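# Place the clear bottle upright on the white plate

## Task

Get the clear bottle standing upright on the white plate without disturbing anything else, and finish with neither gripper touching the case, the amber bottle or the clear bottle.

## Robot and tools

Robot: two arms, left_arm and right_arm, each ending in a parallel two-finger gripper. A gripper's fingers extend along its own +z axis and close along its own y axis. end_effector_position is the spot between the finger pads, roughly 1 cm short of the fingertips.

Frame: every position and orientation is in one scene frame. Its origin sits at table-top height, halfway between the two arms' nominal bases. +z points up, +x points out across the table, and left_arm is on the +y side (image left and right do not follow these names). The real bases are offset from nominal; a BASES line, if shown, gives their measured places. Reported poses can be off by a few centimetres, more at long reach, and friction or weight can leave a resting gripper a centimetre or more from its command without any contact.

The row: every motion command is built from rows of 16 plain numbers: left_arm x, y, z, qw, qx, qy, qz, opening, then right_arm in the same order. Always give both arms. x, y, z are an absolute target position in metres in the scene frame; qw, qx, qy, qz are an absolute target orientation quaternion, w first. Opening runs from -1 (closed) to +1 (fully open, 0.094 m). To keep an arm still, resend exactly its pose from the last result taken before it stopped moving, with the opening it should keep; to hold an orientation, repeat the same quaternion in every row rather than copying a drifted reading. Each control step the controller trims the commanded pose to within 100 mm and 20 degrees of the measured one, so distant targets take several actions.

execute_actions(actions, cameras): actions holds at most one item. An empty list just reports the state, with pictures. {"rows": [...], "steps": n} plays up to 15 rows, one per step of 1/30 s, with n from 3 to 15 (default 15); a short list repeats its final row. {"steps": n} alone waits until n steps (up to 300) have passed since the previous result, your reply time included. A row whose target lies over 0.6 m from that arm's last reported position along any of its gripper's axes makes the call refused and nothing is sent. Results are sampled 3 steps before the action ends; those steps run afterwards. Pictures come only for an empty list or when cameras requests them (["all"], named cameras, or [] for none).

move(target, speed, blend, blocking, cameras): drives both grippers in straight lines to absolute poses. target is one 16-number row or a list of up to 15 rows, all sharing a 10 s cap. speed is m/s, 0.002 to 0.5, default 0.25 (rotation allowed twice that in rad/s), one value or one per target. blend, in metres, rounds corners between listed targets (0 stops at each). blocking=false returns about 0.5 s after starting while the move continues. Openings of the first row are sent at the start; later openings are applied after the arms halt at that target. Paths do not avoid obstacles or the other arm; faster moves lag and overshoot more and hit harder, and aiming past a contact presses harder. Keep paths away from an arm's own base, which can flip its shoulder posture. The result adds a move: line with the ending (done, off_target, moving, held, fault) and limits (paced = pose trimmed, held = steps withheld by a check). An arm not named in the ending is done, within 10 mm and 2 degrees. Neither done nor off_target tells you about contact.



Result lines: end_effector_position and end_effector_quat_wxyz per arm; Hand target, the pose the controller is currently chasing; Joint positions (waist, shoulder, elbow, wrist pitch, wrist yaw, wrist roll, then gripper opening in metres); Joint velocities, flagged within noise when at rest; Joint torques, offset, noisy and including gravity, with entries 3 and 4 wrapping at ±28 N m; grip_measured on the opening scale (reads slightly wide when empty, about 0.064 narrower than a squeezed hard part); grip_effort_nm, gripper motor effort, negative closing, not a pad force. Commanding below the touch reading squeezes at full force (about 50 to 64 N per pad); close gently on fragile items, and release by commanding well above grip_measured. Joint limits (rad): waist ±2.880, shoulder 0 to 3.142, elbow 0 to 3.019 (straight 2.964), wrist pitch -1.693 to 1.571, wrist yaw ±1.571, wrist roll ±2.094.

Cameras: cam_high, cam_low, cam_left_wrist, cam_right_wrist, all 672x504, with calibration supplied (K, distortion, T_world_to_cam); fixed cameras may have shifted slightly, wrist images can lag during motion.

Avoid: dropping things, letting go of a moving object, slamming or hard pushing, arm-to-arm impacts (the clearance check does not protect grippers from each other), anything leaving the table, and any arm stop. Holding loads, reaching far out or straining at unreachable poses heats motors; MOTOR HOT warns, and an OVER-TEMPERATURE FAULT drops that arm for 30 s or more. Expect occasional tugs on held parts or nudges to loose ones.

Each tool is called after ">>>" as a command line: name --argument value for each argument, lists and objects as JSON in quotes; but a table of rows of numbers goes row by row, as --pt "numbers of a row", without its own name.

## Session

>>> execute_actions --actions '[]' --cameras '["all"]'

Scene clock: 0.00 s of 4110.00 s.
left_arm: end_effector_position=(+0.8557, +0.2927, +0.3181) grip_measured=+1.000 grip_effort_nm=n/a end_effector_quat_wxyz=(+0.606, +0.311, +0.725, +0.108) | right_arm: end_effector_position=(+0.2796, -0.7614, +0.3957) grip_measured=+1.000 grip_effort_nm=n/a end_effector_quat_wxyz=(+0.666, +0.334, +0.582, -0.327)
Joint positions: left_arm=[0.126 1.962 1.694 0.006 0.352 0.673 0.094] | right_arm=[-0.877 1.101 0.693 0.509 0.083 0.056 0.094]
Joint velocities: within noise
Joint torques (N m): no reading
Motor temperatures (°C): left_arm=[29 27 30 28 30 25 29] | right_arm=[28 30 29 28 29 27 28]
Heat: left arm: hottest elbow 30 °C; right arm: hottest shoulder 30 °C.
Hand target: left_arm +0.8592, +0.2932, +0.3460; +0.621, +0.310, +0.710, +0.117 | right_arm +0.2816, -0.7639, +0.4146; +0.676, +0.329, +0.570, -0.331

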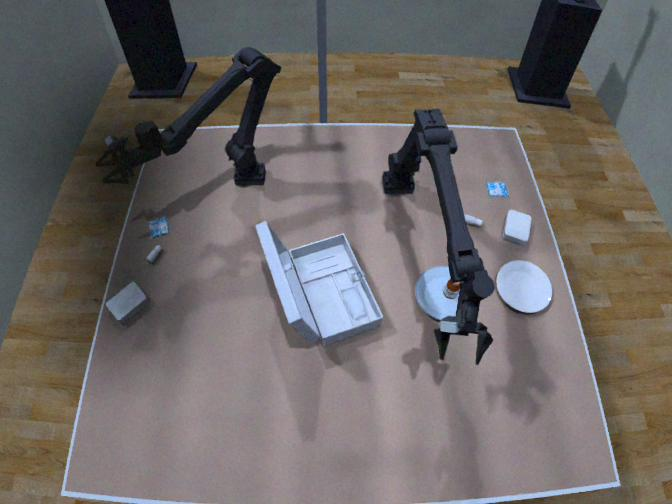

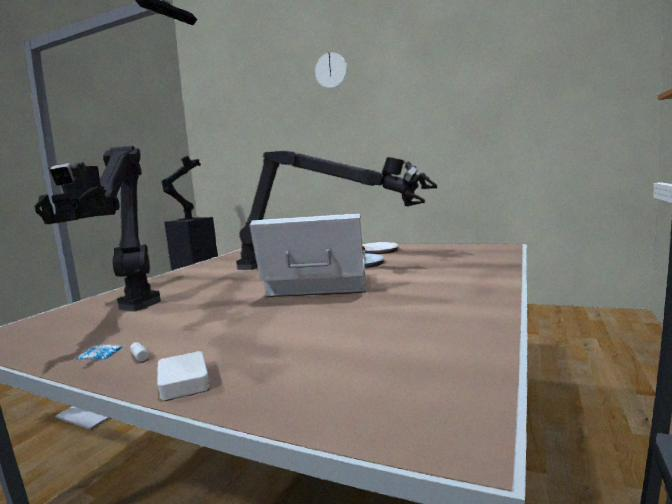

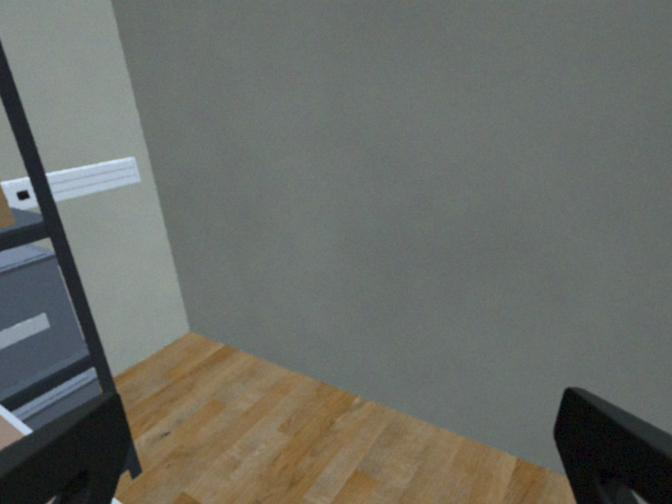

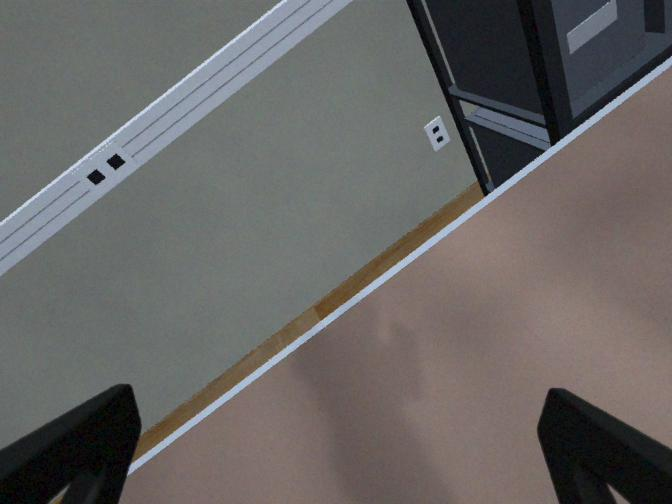

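>>> zoom_image --camera "cam_high" --region '[380, 160, 580, 360]'

>>> zoom_image --camera "cam_high" --region '[240, 210, 400, 360]'

>>> zoom_image --camera "cam_high" --region '[90, 200, 210, 340]'

Scaled by 2.520 from the camera's 672x504 image, which has a finer 960x720 frame.

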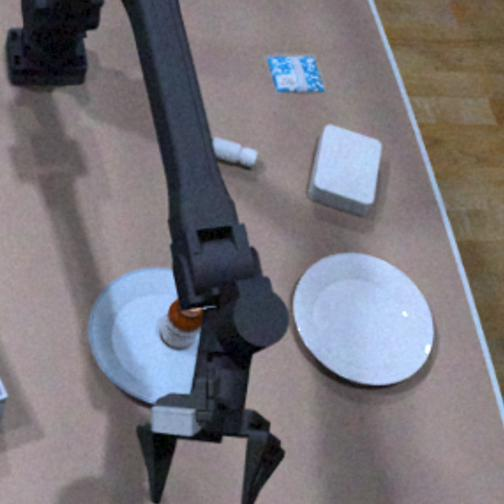

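Scaled by 3.150 from the camera's 672x504 image, which has a finer 960x720 frame.

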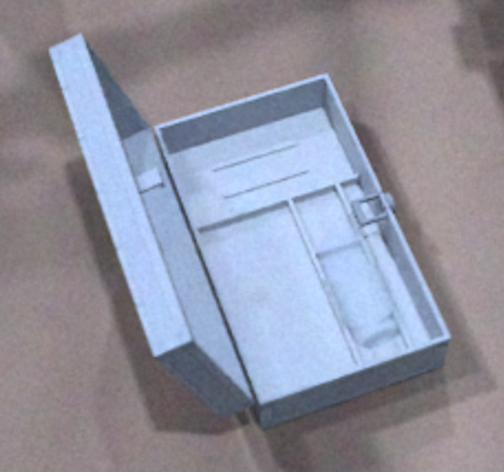

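Scaled by 3.600 from the camera's 672x504 image, which has a finer 960x720 frame.

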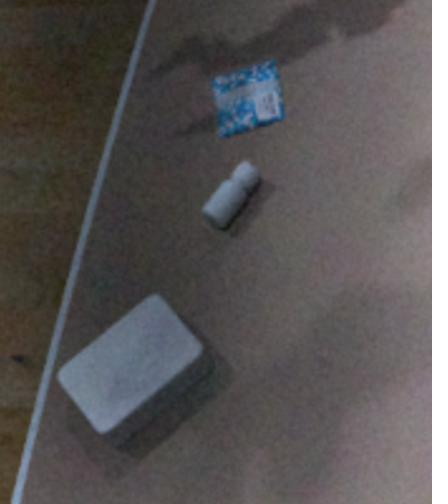

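>>> move --target '[0.59,0.05,0.30,0,-0.174,0.985,0,1,0.2796,-0.7614,0.3957,0.666,0.334,0.582,-0.327,1]'

>>> zoom_image --camera "cam_left_wrist" --region '[160, 0, 664, 504]'

Scene clock: 4.90 s of 4110.00 s.
left_arm: end_effector_position=(+0.5819, +0.0586, +0.2821) grip_measured=+1.000 grip_effort_nm=-0.012 end_effector_quat_wxyz=(-0.010, -0.171, +0.985, +0.007) | right_arm: end_effector_position=(+0.2796, -0.7614, +0.3957) grip_measured=+1.000 grip_effort_nm=0.007 end_effector_quat_wxyz=(+0.666, +0.334, +0.582, -0.327)
Joint positions: left_arm=[-0.329 1.894 1.983 -1.684 -0.003 -0.665 0.094] | right_arm=[-0.877 1.101 0.693 0.509 0.083 0.056 0.094]
Joint velocities: within noise
Joint torques (N m): left_arm=[-1.2 -20.07 12.42 0.03 0.1 0] | right_arm=[0.32 -4.01 11.29 2.52 -0.08 0.04]
Motor temperatures (°C): left_arm=[29 28 32 28 30 25 29] | right_arm=[28 30 31 28 29 27 28]
Heat: left arm: hottest elbow 32 °C; right arm: hottest elbow 31 °C.
Hand target: left_arm +0.5889, +0.0503, +0.2997; +0.007, -0.174, +0.985, -0.004 | right_arm +0.2796, -0.7614, +0.3956; +0.666, +0.334, +0.582, -0.327
Off the commanded pose: left_arm 0.021 m, 1 deg | right_arm 0.000 m, 0 deg.
joint sent to its limit (left arm) — joint 4 (wrist pitch), lower limit.
Kept back: nothing.
move: off_target (left_arm)
camera_calibration:
cam_left_wrist: T_world_to_cam=[[0.346929, -0.937345, -0.0320104, -0.135473], [-0.848369, -0.328184, 0.41541, 0.437057], [-0.399888, -0.116961, -0.909071, 0.581994], [0, 0, 0, 1]] pos_world=[0.650518, 0.0845209, 0.34318]

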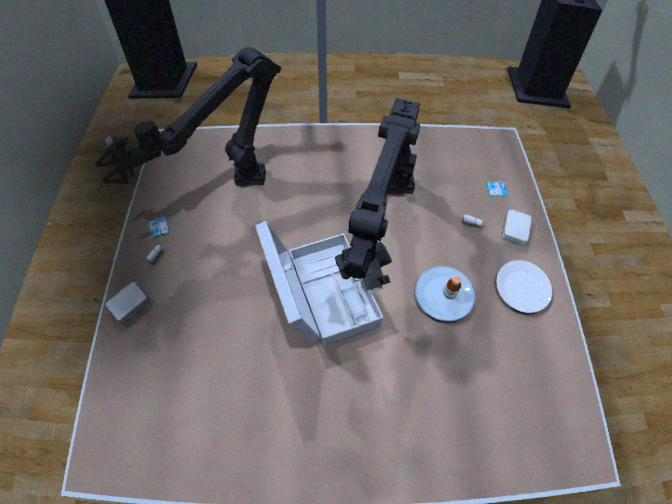

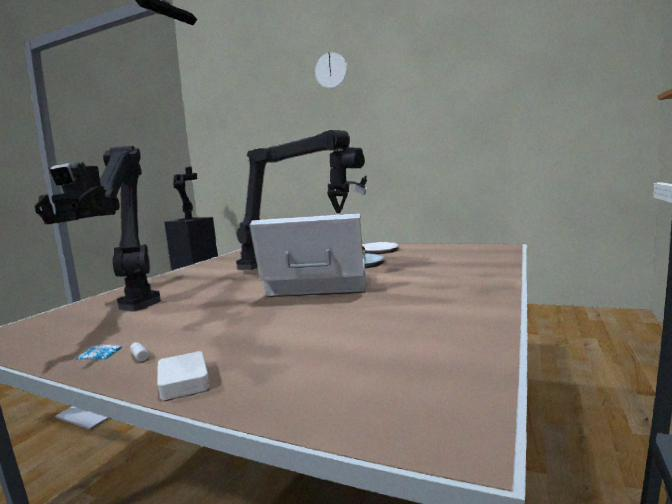

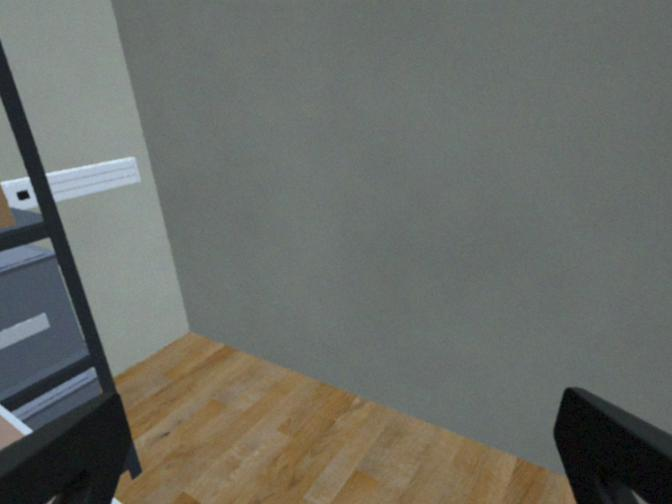

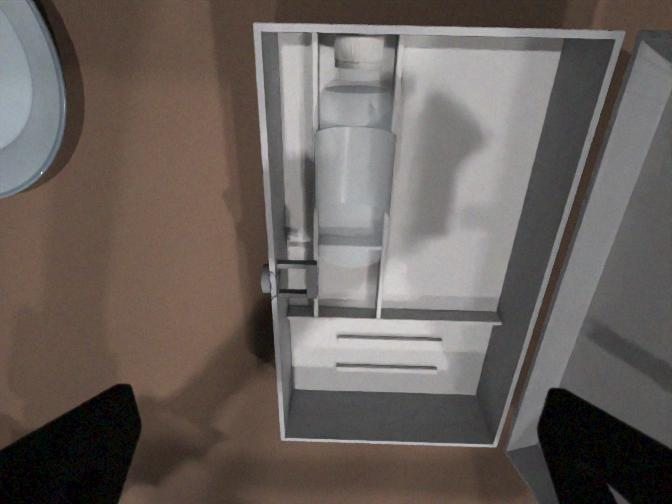

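Scaled by 1.000.

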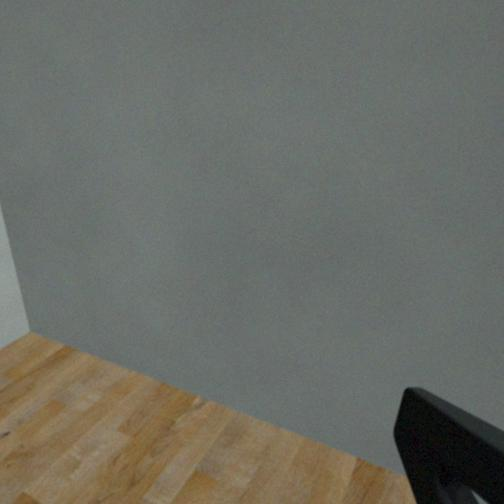

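>>> zoom_image --camera "cam_right_wrist" --region '[240, 10, 520, 330]'

>>> zoom_image --camera "cam_high" --region '[320, 250, 400, 350]'

Scaled by 1.575 from the camera's 672x504 image, which has a finer 960x720 frame.

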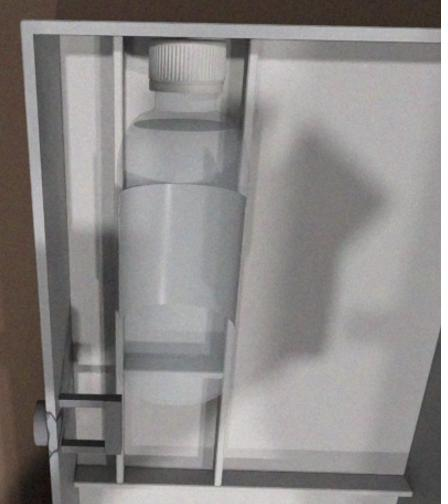

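Scaled by 5.040 from the camera's 672x504 image, which has a finer 960x720 frame.

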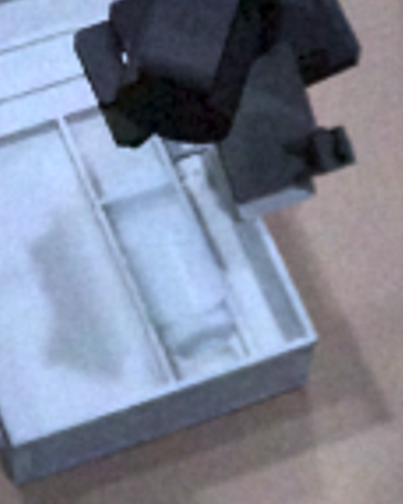

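>>> move --target '[0.584,0.055,0.15,0,-0.165,0.986,0,1,0.2796,-0.7614,0.3957,0.666,0.334,0.582,-0.327,1]' --cameras '["cam_right_wrist","cam_left_wrist","cam_high","cam_low"]'

Scene clock: 6.73 s of 4110.00 s.
left_arm: end_effector_position=(+0.5809, +0.0590, +0.1425) grip_measured=+1.000 grip_effort_nm=-0.007 end_effector_quat_wxyz=(-0.010, -0.172, +0.985, +0.007) | right_arm: end_effector_position=(+0.2796, -0.7614, +0.3957) grip_measured=+1.000 grip_effort_nm=0.012 end_effector_quat_wxyz=(+0.666, +0.334, +0.582, -0.327)
Joint positions: left_arm=[-0.329 1.926 1.663 -1.332 -0.003 -0.667 0.094] | right_arm=[-0.877 1.101 0.693 0.509 0.083 0.056 0.094]
Joint velocities: within noise
Joint torques (N m): left_arm=[-0.85 -21.42 8.39 0.72 0.08 0.2] | right_arm=[0.26 -4.07 11.28 2.54 -0.08 0.04]
Motor temperatures (°C): left_arm=[29 28 32 28 30 25 29] | right_arm=[28 30 31 28 29 27 28]
Heat: left arm: hottest elbow 32 °C; right arm: hottest elbow 31 °C.
Hand target: left_arm +0.5839, +0.0549, +0.1501; +0.000, -0.165, +0.986, +0.000 | right_arm +0.2796, -0.7614, +0.3956; +0.666, +0.334, +0.582, -0.327
Off the commanded pose: left_arm 0.009 m, 2 deg | right_arm 0.000 m, 0 deg.
Kept back: nothing.
move: done
camera_calibration:
cam_left_wrist: T_world_to_cam=[[0.348324, -0.936802, -0.0327519, -0.139998], [-0.847422, -0.329641, 0.416187, 0.49371], [-0.400682, -0.117213, -0.908689, 0.455138], [0, 0, 0, 1]] pos_world=[0.649511, 0.0849446, 0.203518]

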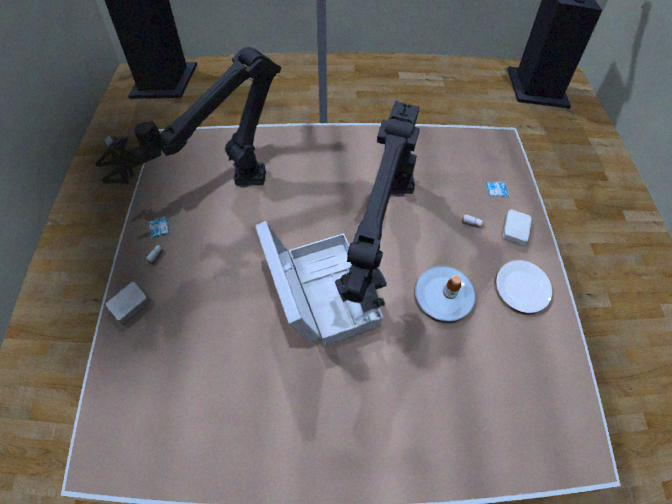

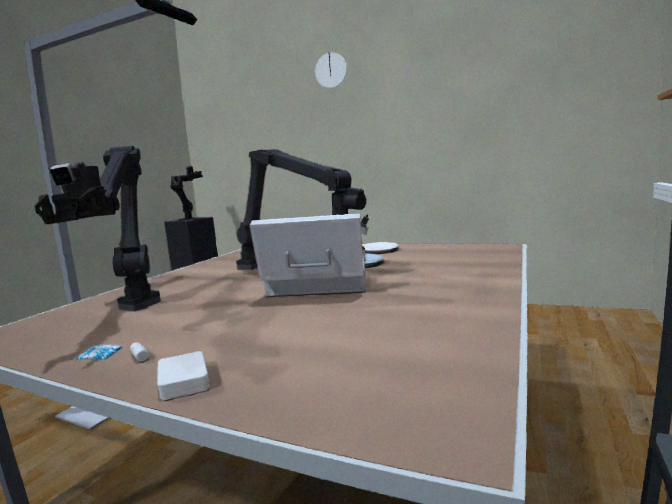

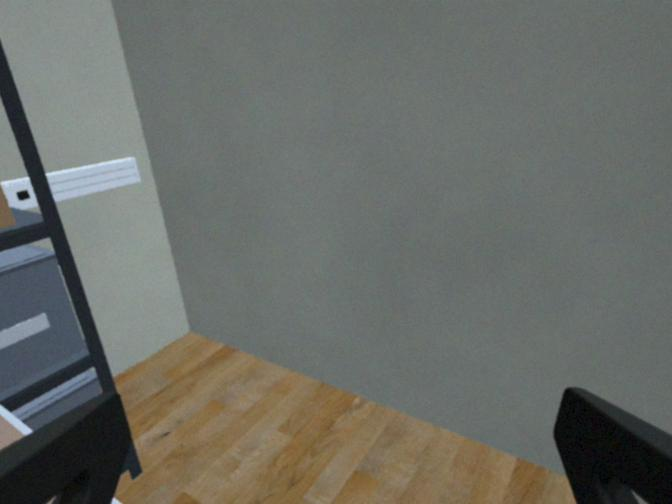

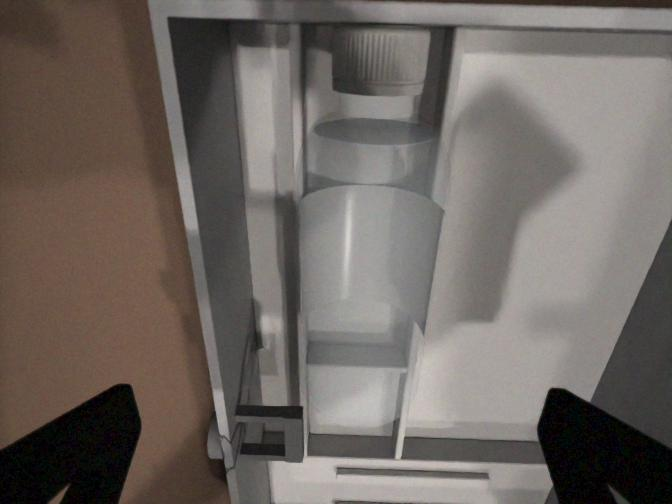

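>>> move --pt "0.585 0.047 0.12 0 -0.156 0.988 0 0.45 0.2796 -0.7614 0.3957 0.666 0.334 0.582 -0.327 1" --pt "0.585 0.047 0.075 0 -0.156 0.988 0 0.45 0.2796 -0.7614 0.3957 0.666 0.334 0.582 -0.327 1" --speed 0.1 --cameras '["cam_right_wrist","cam_high"]'

Scene clock: 8.33 s of 4110.00 s.
left_arm: end_effector_position=(+0.5846, +0.0560, +0.0736) grip_measured=+0.453 grip_effort_nm=-0.159 end_effector_quat_wxyz=(-0.005, -0.168, +0.986, +0.004) | right_arm: end_effector_position=(+0.2796, -0.7614, +0.3957) grip_measured=+1.000 grip_effort_nm=0.007 end_effector_quat_wxyz=(+0.666, +0.334, +0.582, -0.327)
Joint positions: left_arm=[-0.332 1.992 1.575 -1.167 -0.003 -0.661 0.068] | right_arm=[-0.877 1.101 0.693 0.509 0.083 0.056 0.094]
Joint velocities: within noise
Joint torques (N m): left_arm=[-1.61 -20.95 7.68 0.85 0.07 0.2] | right_arm=[0.38 -3.96 11.28 2.52 -0.07 0.04]
Motor temperatures (°C): left_arm=[29 28 33 28 30 25 29] | right_arm=[28 30 31 28 29 27 28]
Heat: left arm: hottest elbow 33 °C; right arm: hottest elbow 31 °C.
Hand target: left_arm +0.5849, +0.0470, +0.0751; +0.000, -0.156, +0.988, +0.000 | right_arm +0.2796, -0.7614, +0.3956; +0.666, +0.334, +0.582, -0.327
Off the commanded pose: left_arm 0.009 m, 2 deg | right_arm 0.000 m, 0 deg.
Kept back: nothing.
move: done
Images, in order (width x height): cam_high 672x504, cam_right_wrist 672x504.

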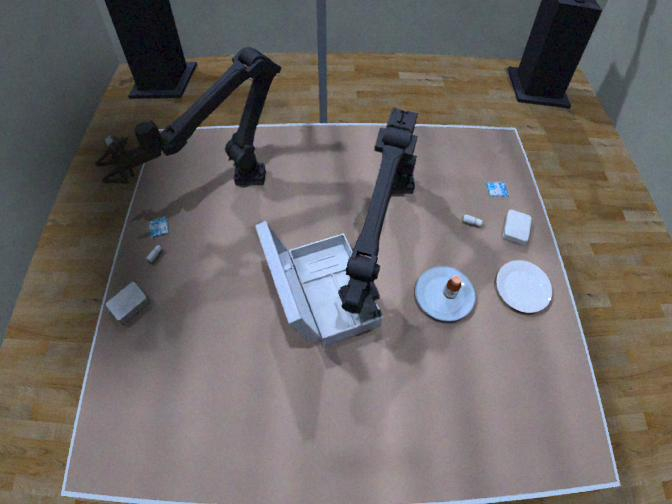

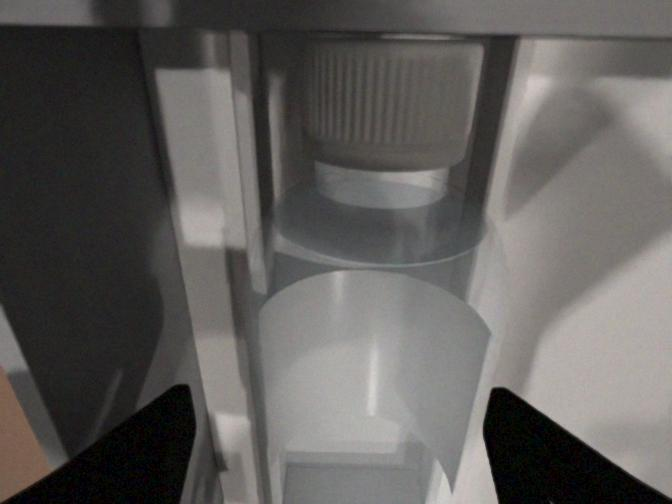

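>>> move --pt "0.592 0.043 0.075 0 -0.156 0.988 0 0.48 0.2796 -0.7614 0.3957 0.666 0.334 0.582 -0.327 1" --pt "0.592 0.043 0.046 0 -0.156 0.988 0 0.48 0.2796 -0.7614 0.3957 0.666 0.334 0.582 -0.327 1" --speed 0.07 --cameras '["cam_right_wrist","cam_high"]'

Scene clock: 10.20 s of 4110.00 s.
left_arm: end_effector_position=(+0.5915, +0.0523, +0.0463) grip_measured=+0.477 grip_effort_nm=0.164 end_effector_quat_wxyz=(-0.004, -0.167, +0.986, +0.004) | right_arm: end_effector_position=(+0.2796, -0.7614, +0.3957) grip_measured=+1.000 grip_effort_nm=0.012 end_effector_quat_wxyz=(+0.666, +0.334, +0.582, -0.327)
Joint positions: left_arm=[-0.334 2.04 1.575 -1.117 -0.003 -0.661 0.069] | right_arm=[-0.877 1.101 0.693 0.509 0.083 0.056 0.094]
Joint velocities: within noise
Joint torques (N m): left_arm=[-1.61 -21.19 7.58 0.9 0.07 0.17] | right_arm=[0.32 -4.07 11.28 2.52 -0.08 0.04]
Motor temperatures (°C): left_arm=[29 29 33 28 30 25 29] | right_arm=[28 30 32 28 29 27 28]
Heat: left arm: hottest elbow 33 °C; right arm: hottest elbow 32 °C.
Hand target: left_arm +0.5920, +0.0431, +0.0461; +0.000, -0.156, +0.988, +0.000 | right_arm +0.2796, -0.7614, +0.3956; +0.666, +0.334, +0.582, -0.327
Off the commanded pose: left_arm 0.009 m, 1 deg | right_arm 0.000 m, 0 deg.
Kept back: nothing.
move: done
Images, in order (width x height): cam_high 672x504, cam_right_wrist 672x504.

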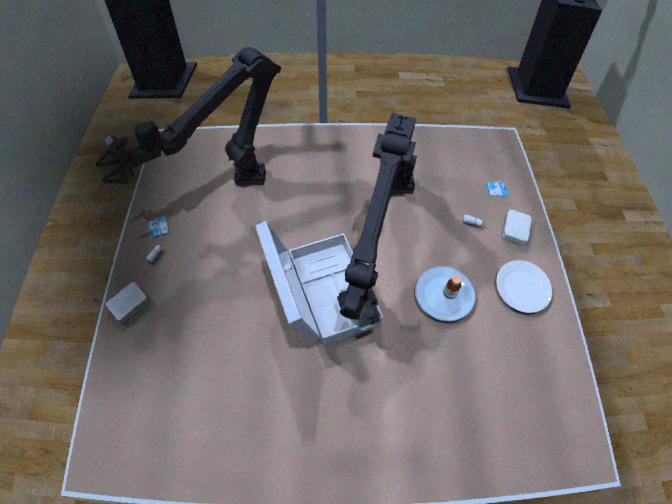

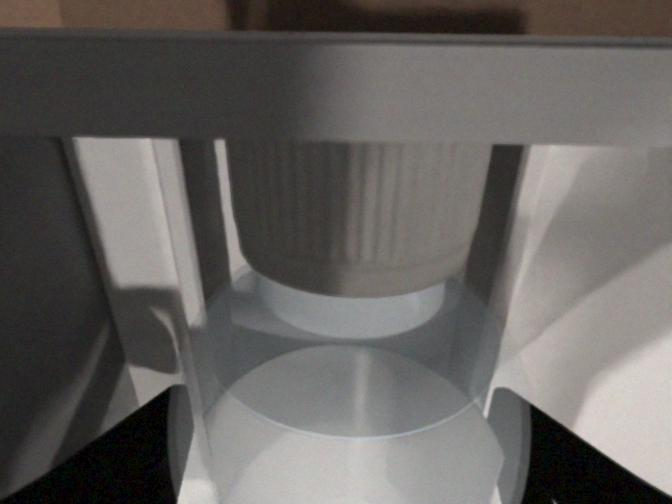

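>>> move --pt "0.592 0.043 0.036 0 -0.156 0.988 0 0.48 0.2796 -0.7614 0.3957 0.666 0.334 0.582 -0.327 1" --pt "0.592 0.043 0.036 0 -0.156 0.988 0 0.25 0.2796 -0.7614 0.3957 0.666 0.334 0.582 -0.327 1" --pt "0.592 0.043 0.036 0 -0.156 0.988 0 0.0 0.2796 -0.7614 0.3957 0.666 0.334 0.582 -0.327 1" --speed 0.05 --cameras '["cam_right_wrist","cam_high"]'

Scene clock: 13.00 s of 4110.00 s.
left_arm: end_effector_position=(+0.5934, +0.0520, +0.0400) grip_measured=+0.262 grip_effort_nm=-1.028 end_effector_quat_wxyz=(+0.000, -0.167, +0.986, +0.003) | right_arm: end_effector_position=(+0.2796, -0.7614, +0.3957) grip_measured=+1.000 grip_effort_nm=0.007 end_effector_quat_wxyz=(+0.666, +0.334, +0.582, -0.327)
Joint positions: left_arm=[-0.334 2.047 1.569 -1.095 -0.005 -0.661 0.059] | right_arm=[-0.877 1.101 0.693 0.509 0.083 0.056 0.094]
Joint velocities: within noise
Joint torques (N m): left_arm=[-1.61 -20.78 7.31 0.88 0.15 0.18] | right_arm=[0.38 -4.07 11.3 2.54 -0.09 0.04]
Motor temperatures (°C): left_arm=[29 29 33 28 30 25 29] | right_arm=[28 31 32 28 29 27 28]
Heat: left arm: hottest elbow 33 °C; right arm: hottest elbow 32 °C.
Hand target: left_arm +0.5920, +0.0432, +0.0361; +0.000, -0.156, +0.988, +0.000 | right_arm +0.2796, -0.7614, +0.3956; +0.666, +0.334, +0.582, -0.327
Off the commanded pose: left_arm 0.010 m, 1 deg | right_arm 0.000 m, 0 deg.
Kept back: nothing.
move: done
Images, in order (width x height): cam_high 672x504, cam_right_wrist 672x504.

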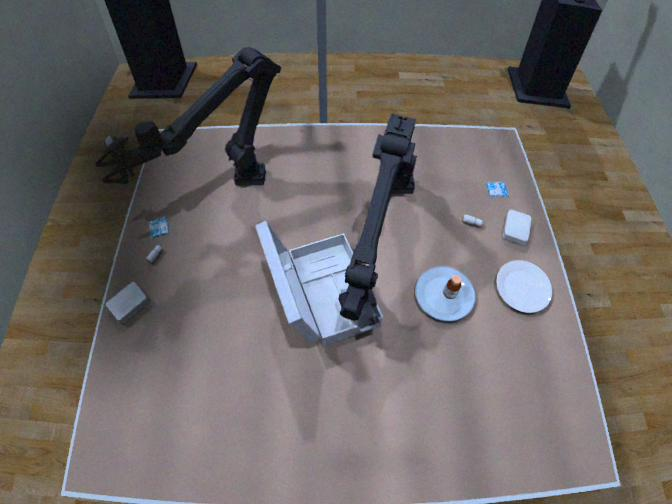

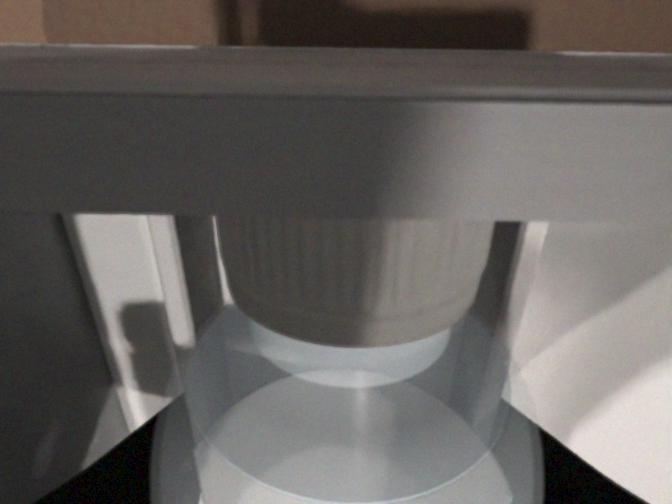

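>>> move --target '[0.592,0.043,0.09,0,-0.156,0.988,0,0.0,0.2796,-0.7614,0.3957,0.666,0.334,0.582,-0.327,1]' --speed 0.06 --cameras '["cam_right_wrist","cam_high"]'

Scene clock: 14.37 s of 4110.00 s.
left_arm: end_effector_position=(+0.5899, +0.0532, +0.0429) grip_measured=+0.262 grip_effort_nm=-1.028 end_effector_quat_wxyz=(-0.009, -0.169, +0.986, +0.008) | right_arm: end_effector_position=(+0.2796, -0.7614, +0.3957) grip_measured=+1.000 grip_effort_nm=0.012 end_effector_quat_wxyz=(+0.666, +0.334, +0.582, -0.327)
Joint positions: left_arm=[-0.334 2.047 1.577 -1.125 -0.005 -0.664 0.059] | right_arm=[-0.877 1.101 0.693 0.509 0.083 0.056 0.094]
Joint velocities: within noise
Joint torques (N m): left_arm=[-1.49 -25.76 10.62 -2.76 0.15 0.22] | right_arm=[0.38 -4.07 11.29 2.52 -0.08 0.04]
Motor temperatures (°C): left_arm=[29 30 33 28 30 25 29] | right_arm=[28 31 32 28 29 27 28]
Heat: left arm: hottest elbow 33 °C; right arm: hottest elbow 32 °C.
Hand target: left_arm +0.5914, +0.0436, +0.0884; +0.001, -0.156, +0.988, +0.000 | right_arm +0.2796, -0.7614, +0.3956; +0.666, +0.334, +0.582, -0.327
Off the commanded pose: left_arm 0.048 m, 2 deg | right_arm 0.000 m, 0 deg.
Kept back: nothing.
move: off_target (left_arm)
Images, in order (width x height): cam_high 672x504, cam_right_wrist 672x504.

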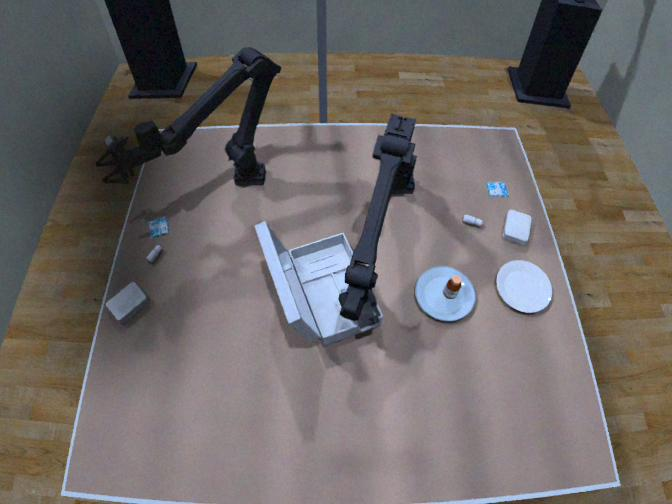

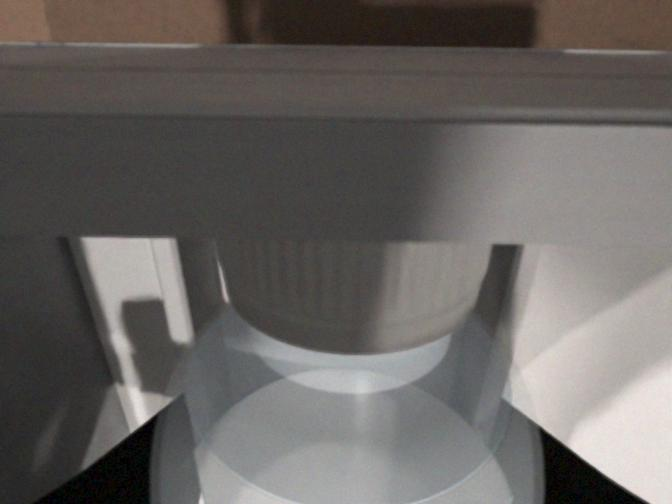

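>>> move --target '[0.592,0.043,0.13,0,-0.156,0.988,0,-0.2,0.2796,-0.7614,0.3957,0.666,0.334,0.582,-0.327,1]' --speed 0.06 --cameras '["cam_right_wrist","cam_high","cam_low"]'

Scene clock: 15.70 s of 4110.00 s.
left_arm: end_effector_position=(+0.5776, +0.0571, +0.0501) grip_measured=+0.262 grip_effort_nm=-1.033 end_effector_quat_wxyz=(-0.038, -0.185, +0.982, +0.024) | right_arm: end_effector_position=(+0.2796, -0.7614, +0.3957) grip_measured=+1.000 grip_effort_nm=0.007 end_effector_quat_wxyz=(+0.666, +0.334, +0.582, -0.327)
Joint positions: left_arm=[-0.334 2.047 1.595 -1.208 -0.005 -0.699 0.059] | right_arm=[-0.877 1.101 0.693 0.509 0.083 0.056 0.094]
Joint velocities: within noise
Joint torques (N m): left_arm=[-1.55 -29.04 12.37 -2.8 0.08 0.58] | right_arm=[0.38 -4.01 11.29 2.54 -0.09 0.03]
Motor temperatures (°C): left_arm=[29 30 34 28 30 25 29] | right_arm=[28 31 32 28 29 27 28]
Heat: left arm: hottest elbow 34 °C; right arm: hottest elbow 32 °C.
Hand target: left_arm +0.5887, +0.0444, +0.1266; +0.002, -0.156, +0.988, +0.000 | right_arm +0.2796, -0.7614, +0.3956; +0.666, +0.334, +0.582, -0.327
Off the commanded pose: left_arm 0.082 m, 6 deg | right_arm 0.000 m, 0 deg.
Kept back: nothing.
move: off_target (left_arm)
Images, in order (width x height): cam_high 672x504, cam_low 672x504, cam_right_wrist 672x504.

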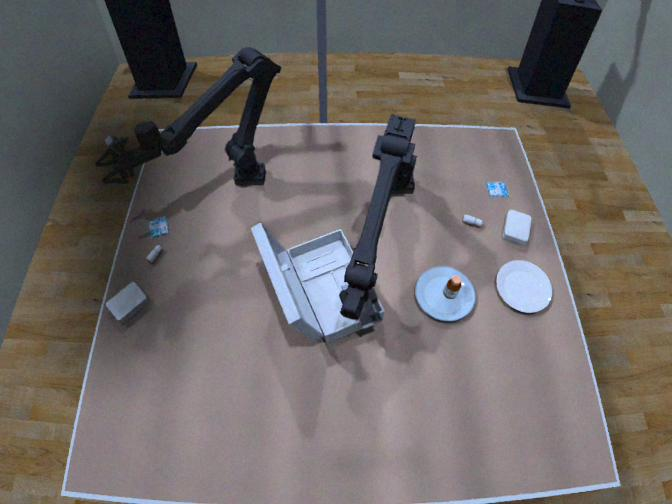

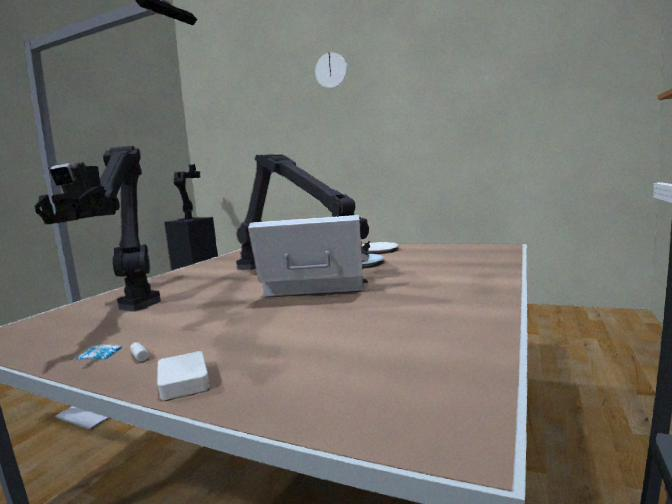

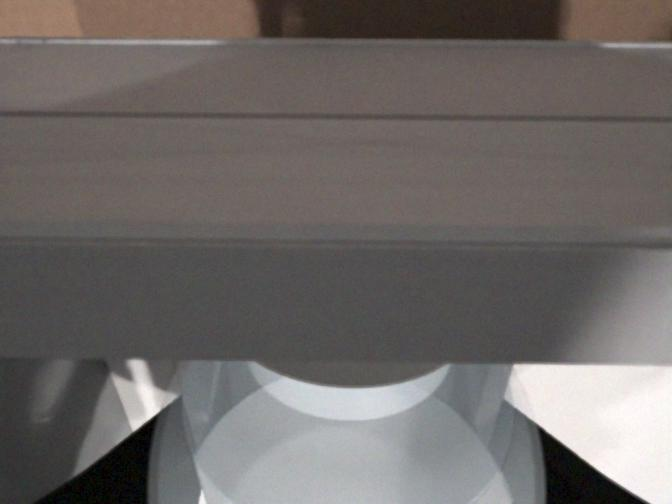

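>>> move --pt "0.592 0.043 0.04 0 -0.156 0.988 0 0.0 0.2796 -0.7614 0.3957 0.666 0.334 0.582 -0.327 1" --pt "0.592 0.043 0.04 0 -0.156 0.988 0 0.48 0.2796 -0.7614 0.3957 0.666 0.334 0.582 -0.327 1" --pt "0.592 0.043 0.10 0 -0.156 0.988 0 0.48 0.2796 -0.7614 0.3957 0.666 0.334 0.582 -0.327 1" --speed 0.06 --cameras '["cam_right_wrist","cam_high"]'

>>> zoom_image --camera "cam_right_wrist" --region '[150, 0, 650, 500]'

Scene clock: 19.50 s of 4110.00 s.
left_arm: end_effector_position=(+0.5756, +0.0577, +0.0724) grip_measured=+0.477 grip_effort_nm=0.139 end_effector_quat_wxyz=(-0.026, -0.168, +0.985, +0.016) | right_arm: end_effector_position=(+0.2796, -0.7614, +0.3957) grip_measured=+1.000 grip_effort_nm=0.002 end_effector_quat_wxyz=(+0.666, +0.334, +0.582, -0.327)
Joint positions: left_arm=[-0.334 1.999 1.582 -1.214 -0.003 -0.663 0.069] | right_arm=[-0.877 1.101 0.693 0.509 0.083 0.056 0.094]
Joint velocities: within noise
Joint torques (N m): left_arm=[-1.61 -22.59 11.45 -0.05 0.09 0.2] | right_arm=[0.32 -4.07 11.28 2.55 -0.08 0.04]
Motor temperatures (°C): left_arm=[29 31 34 28 30 25 29] | right_arm=[28 31 33 28 29 27 28]
Heat: left arm: hottest elbow 34 °C; right arm: hottest elbow 33 °C.
Hand target: left_arm +0.5907, +0.0435, +0.1004; +0.000, -0.156, +0.988, +0.000 | right_arm +0.2796, -0.7614, +0.3956; +0.666, +0.334, +0.582, -0.327
Off the commanded pose: left_arm 0.035 m, 4 deg | right_arm 0.000 m, 0 deg.
Kept back: nothing.
move: off_target (left_arm); target 2's new opening was sent with left_arm's hand 0.018 m and 4 deg from that target
Images, in order (width x height): cam_high 672x504, cam_right_wrist 672x504.

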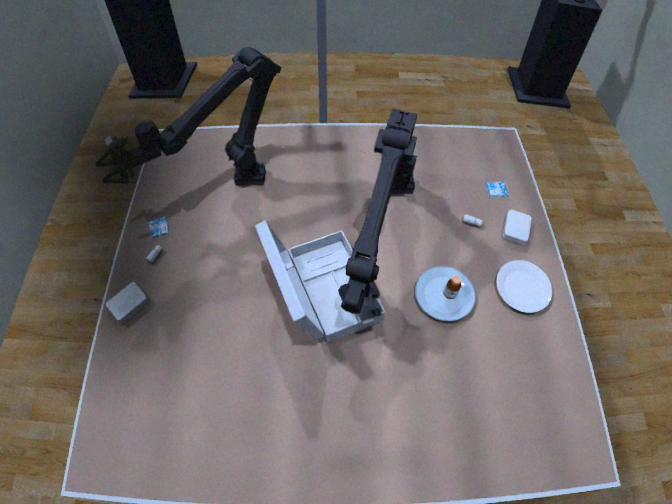

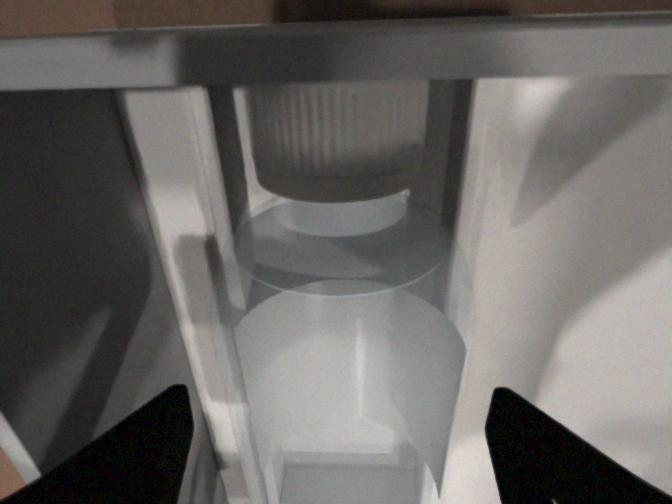

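Scaled by 1.008 from the camera's 672x504 image, which has a finer 960x720 frame.

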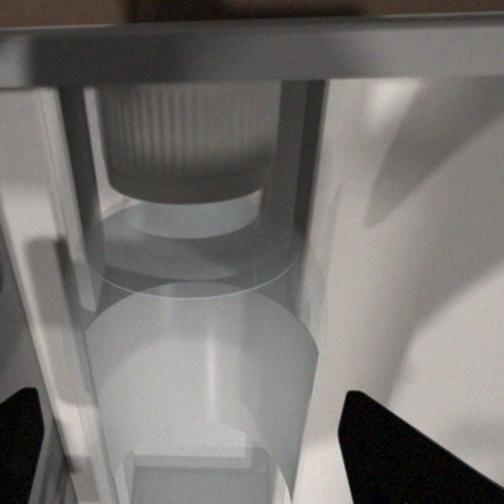

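>>> move --pt "0.597 0.041 0.075 0 -0.156 0.988 0 0.48 0.2796 -0.7614 0.3957 0.666 0.334 0.582 -0.327 1" --pt "0.597 0.041 0.052 0 -0.156 0.988 0 0.48 0.2796 -0.7614 0.3957 0.666 0.334 0.582 -0.327 1" --pt "0.597 0.041 0.052 0 -0.156 0.988 0 0.2 0.2796 -0.7614 0.3957 0.666 0.334 0.582 -0.327 1" --pt "0.597 0.041 0.052 0 -0.156 0.988 0 0.0 0.2796 -0.7614 0.3957 0.666 0.334 0.582 -0.327 1" --speed 0.06 --cameras '["cam_right_wrist","cam_high"]'

Scene clock: 22.57 s of 4110.00 s.
left_arm: end_effector_position=(+0.5859, +0.0584, +0.0512) grip_measured=+0.217 grip_effort_nm=-1.023 end_effector_quat_wxyz=(-0.015, -0.169, +0.985, +0.016) | right_arm: end_effector_position=(+0.2796, -0.7614, +0.3957) grip_measured=+1.000 grip_effort_nm=0.007 end_effector_quat_wxyz=(+0.666, +0.334, +0.582, -0.327)
Joint positions: left_arm=[-0.33 2.035 1.581 -1.158 -0.014 -0.663 0.057] | right_arm=[-0.877 1.101 0.693 0.509 0.083 0.056 0.094]
Joint velocities: within noise
Joint torques (N m): left_arm=[-1.9 -20.25 9.1 1.73 0.59 0.21] | right_arm=[0.32 -4.01 11.28 2.54 -0.08 0.03]
Motor temperatures (°C): left_arm=[29 31 34 28 30 25 29] | right_arm=[28 31 33 28 29 27 28]
Heat: left arm: hottest elbow 34 °C; right arm: hottest elbow 33 °C.
Hand target: left_arm +0.5963, +0.0411, +0.0526; +0.000, -0.156, +0.988, +0.000 | right_arm +0.2796, -0.7614, +0.3956; +0.666, +0.334, +0.582, -0.327
Off the commanded pose: left_arm 0.021 m, 3 deg | right_arm 0.000 m, 0 deg.
Kept back: nothing.
move: off_target (left_arm); target 3's new opening was sent with left_arm's hand 0.017 m and 2 deg from that target; target 4's new opening was sent with left_arm's hand 0.021 m and 3 deg from that target
Images, in order (width x height): cam_high 672x504, cam_right_wrist 672x504.

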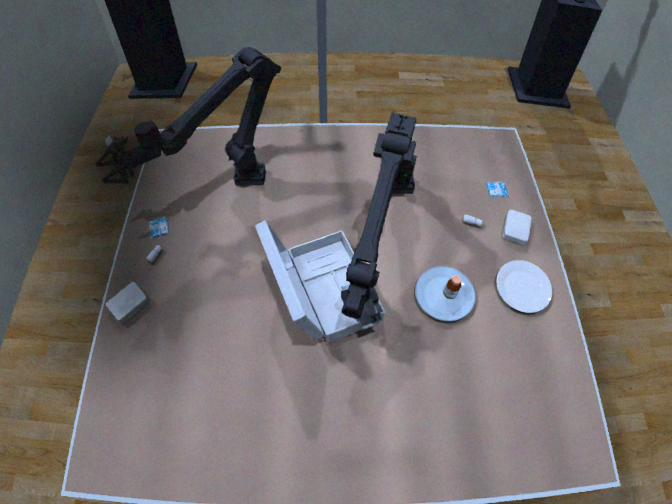

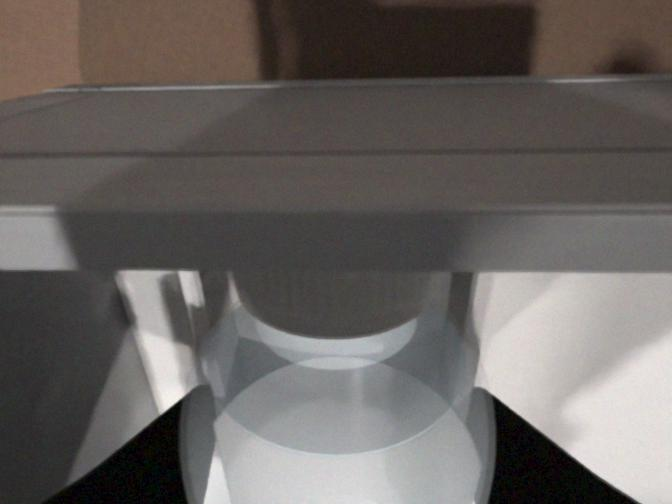

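>>> move --target '[0.592,0.041,0.115,0,-0.156,0.988,0,0.0,0.2796,-0.7614,0.3957,0.666,0.334,0.582,-0.327,1]' --speed 0.06 --cameras '["cam_right_wrist","cam_high","cam_low"]'

Scene clock: 24.20 s of 4110.00 s.
left_arm: end_effector_position=(+0.5819, +0.0585, +0.0689) grip_measured=+0.190 grip_effort_nm=-1.028 end_effector_quat_wxyz=(-0.025, -0.170, +0.985, +0.018) | right_arm: end_effector_position=(+0.2796, -0.7614, +0.3957) grip_measured=+1.000 grip_effort_nm=0.007 end_effector_quat_wxyz=(+0.666, +0.334, +0.582, -0.327)
Joint positions: left_arm=[-0.331 2.018 1.602 -1.216 -0.009 -0.666 0.056] | right_arm=[-0.877 1.101 0.693 0.509 0.083 0.056 0.094]
Joint velocities: within noise
Joint torques (N m): left_arm=[-2.02 -24.82 11.47 -1.37 0.35 0.2] | right_arm=[0.38 -4.07 11.29 2.52 -0.08 0.04]
Motor temperatures (°C): left_arm=[29 31 35 28 30 25 29] | right_arm=[28 31 34 28 29 27 28]
Heat: left arm: hottest elbow 35 °C; right arm: hottest elbow 34 °C.
Hand target: left_arm +0.5903, +0.0417, +0.1143; +0.000, -0.156, +0.988, +0.000 | right_arm +0.2796, -0.7614, +0.3956; +0.666, +0.334, +0.582, -0.327
Off the commanded pose: left_arm 0.050 m, 4 deg | right_arm 0.000 m, 0 deg.
Kept back: nothing.
move: off_target (left_arm)
Images, in order (width x height): cam_high 672x504, cam_low 672x504, cam_right_wrist 672x504.

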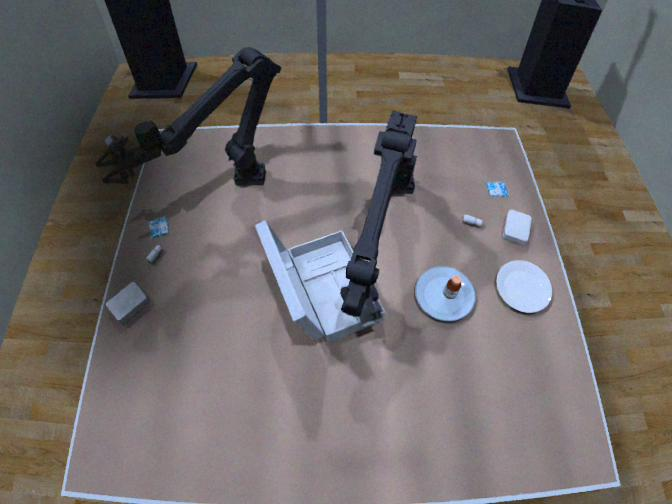

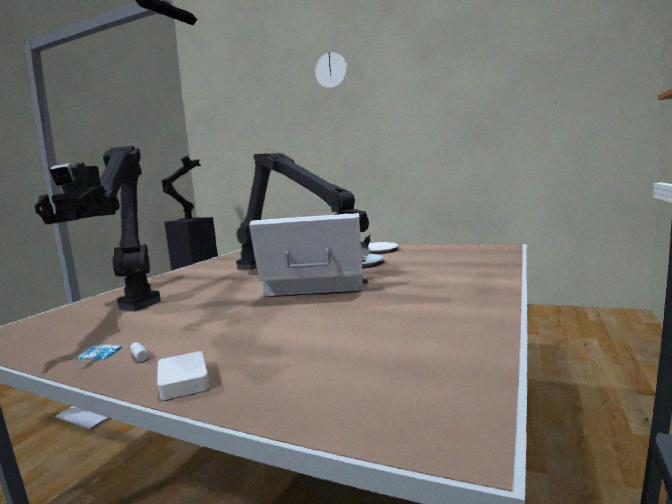

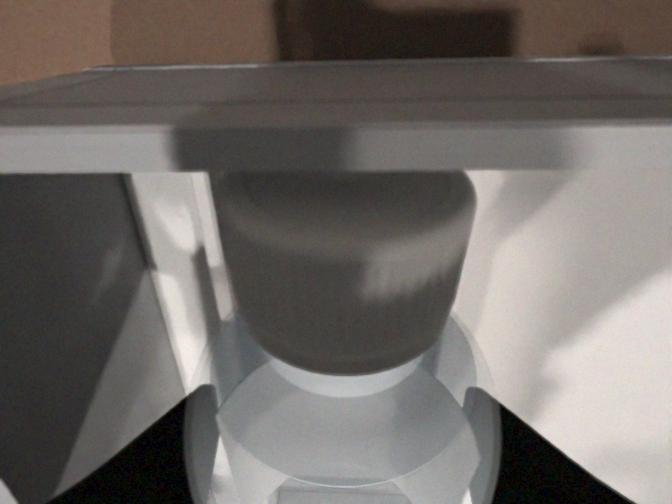

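>>> move --target '[0.592,0.045,0.24,0,-0.156,0.988,0,-0.1,0.2796,-0.7614,0.3957,0.666,0.334,0.582,-0.327,1]' --speed 0.08 --cameras '["cam_right_wrist","cam_high","cam_low"]'

Scene clock: 26.40 s of 4110.00 s.
left_arm: end_effector_position=(+0.5787, +0.0567, +0.1929) grip_measured=+0.189 grip_effort_nm=-1.028 end_effector_quat_wxyz=(-0.040, -0.166, +0.985, +0.024) | right_arm: end_effector_position=(+0.2796, -0.7614, +0.3957) grip_measured=+1.000 grip_effort_nm=0.007 end_effector_quat_wxyz=(+0.666, +0.334, +0.582, -0.327)
Joint positions: left_arm=[-0.334 1.942 1.82 -1.542 -0.005 -0.66 0.056] | right_arm=[-0.877 1.101 0.693 0.509 0.083 0.056 0.094]
Joint velocities: within noise
Joint torques (N m): left_arm=[-1.49 -24 13.49 -0.29 0.15 0.2] | right_arm=[0.26 -4.01 11.29 2.52 -0.08 0.03]
Motor temperatures (°C): left_arm=[29 32 35 28 30 25 29] | right_arm=[28 31 34 28 29 27 28]
Heat: left arm: hottest elbow 35 °C; right arm: hottest elbow 34 °C.
Hand target: left_arm +0.5892, +0.0460, +0.2397; +0.000, -0.156, +0.988, +0.000 | right_arm +0.2796, -0.7614, +0.3956; +0.666, +0.334, +0.582, -0.327
Off the commanded pose: left_arm 0.050 m, 6 deg | right_arm 0.000 m, 0 deg.
Kept back: nothing.
move: off_target (left_arm)
Images, in order (width x height): cam_high 672x504, cam_low 672x504, cam_right_wrist 672x504.

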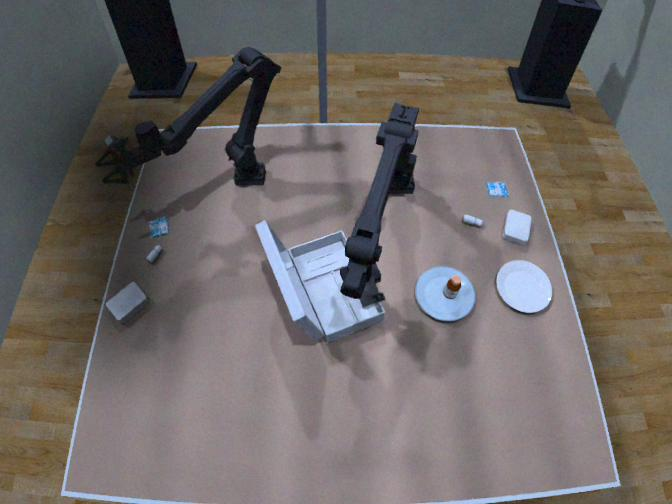

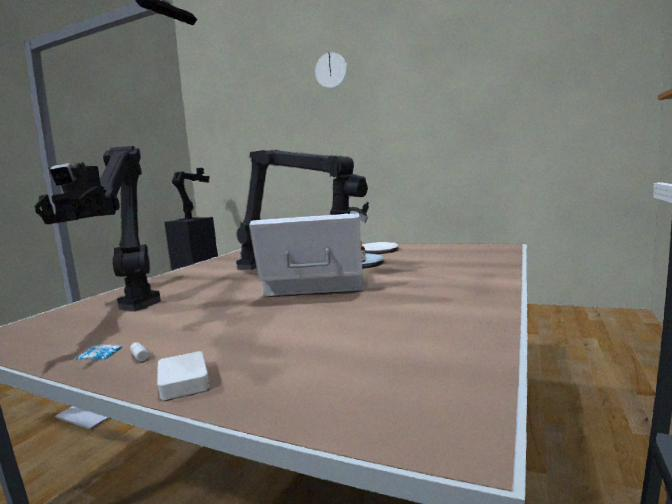

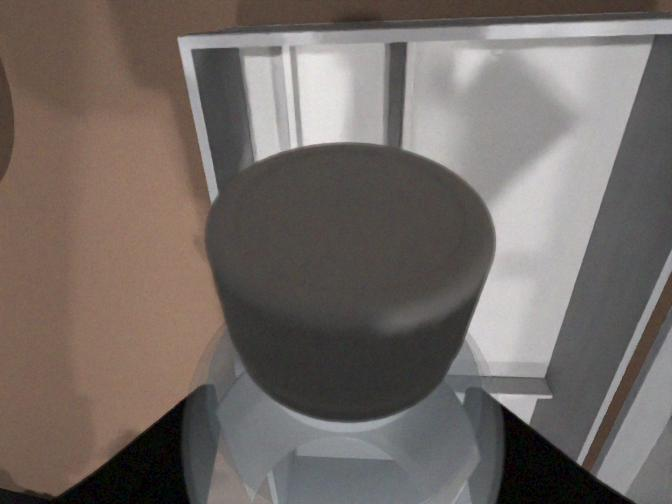

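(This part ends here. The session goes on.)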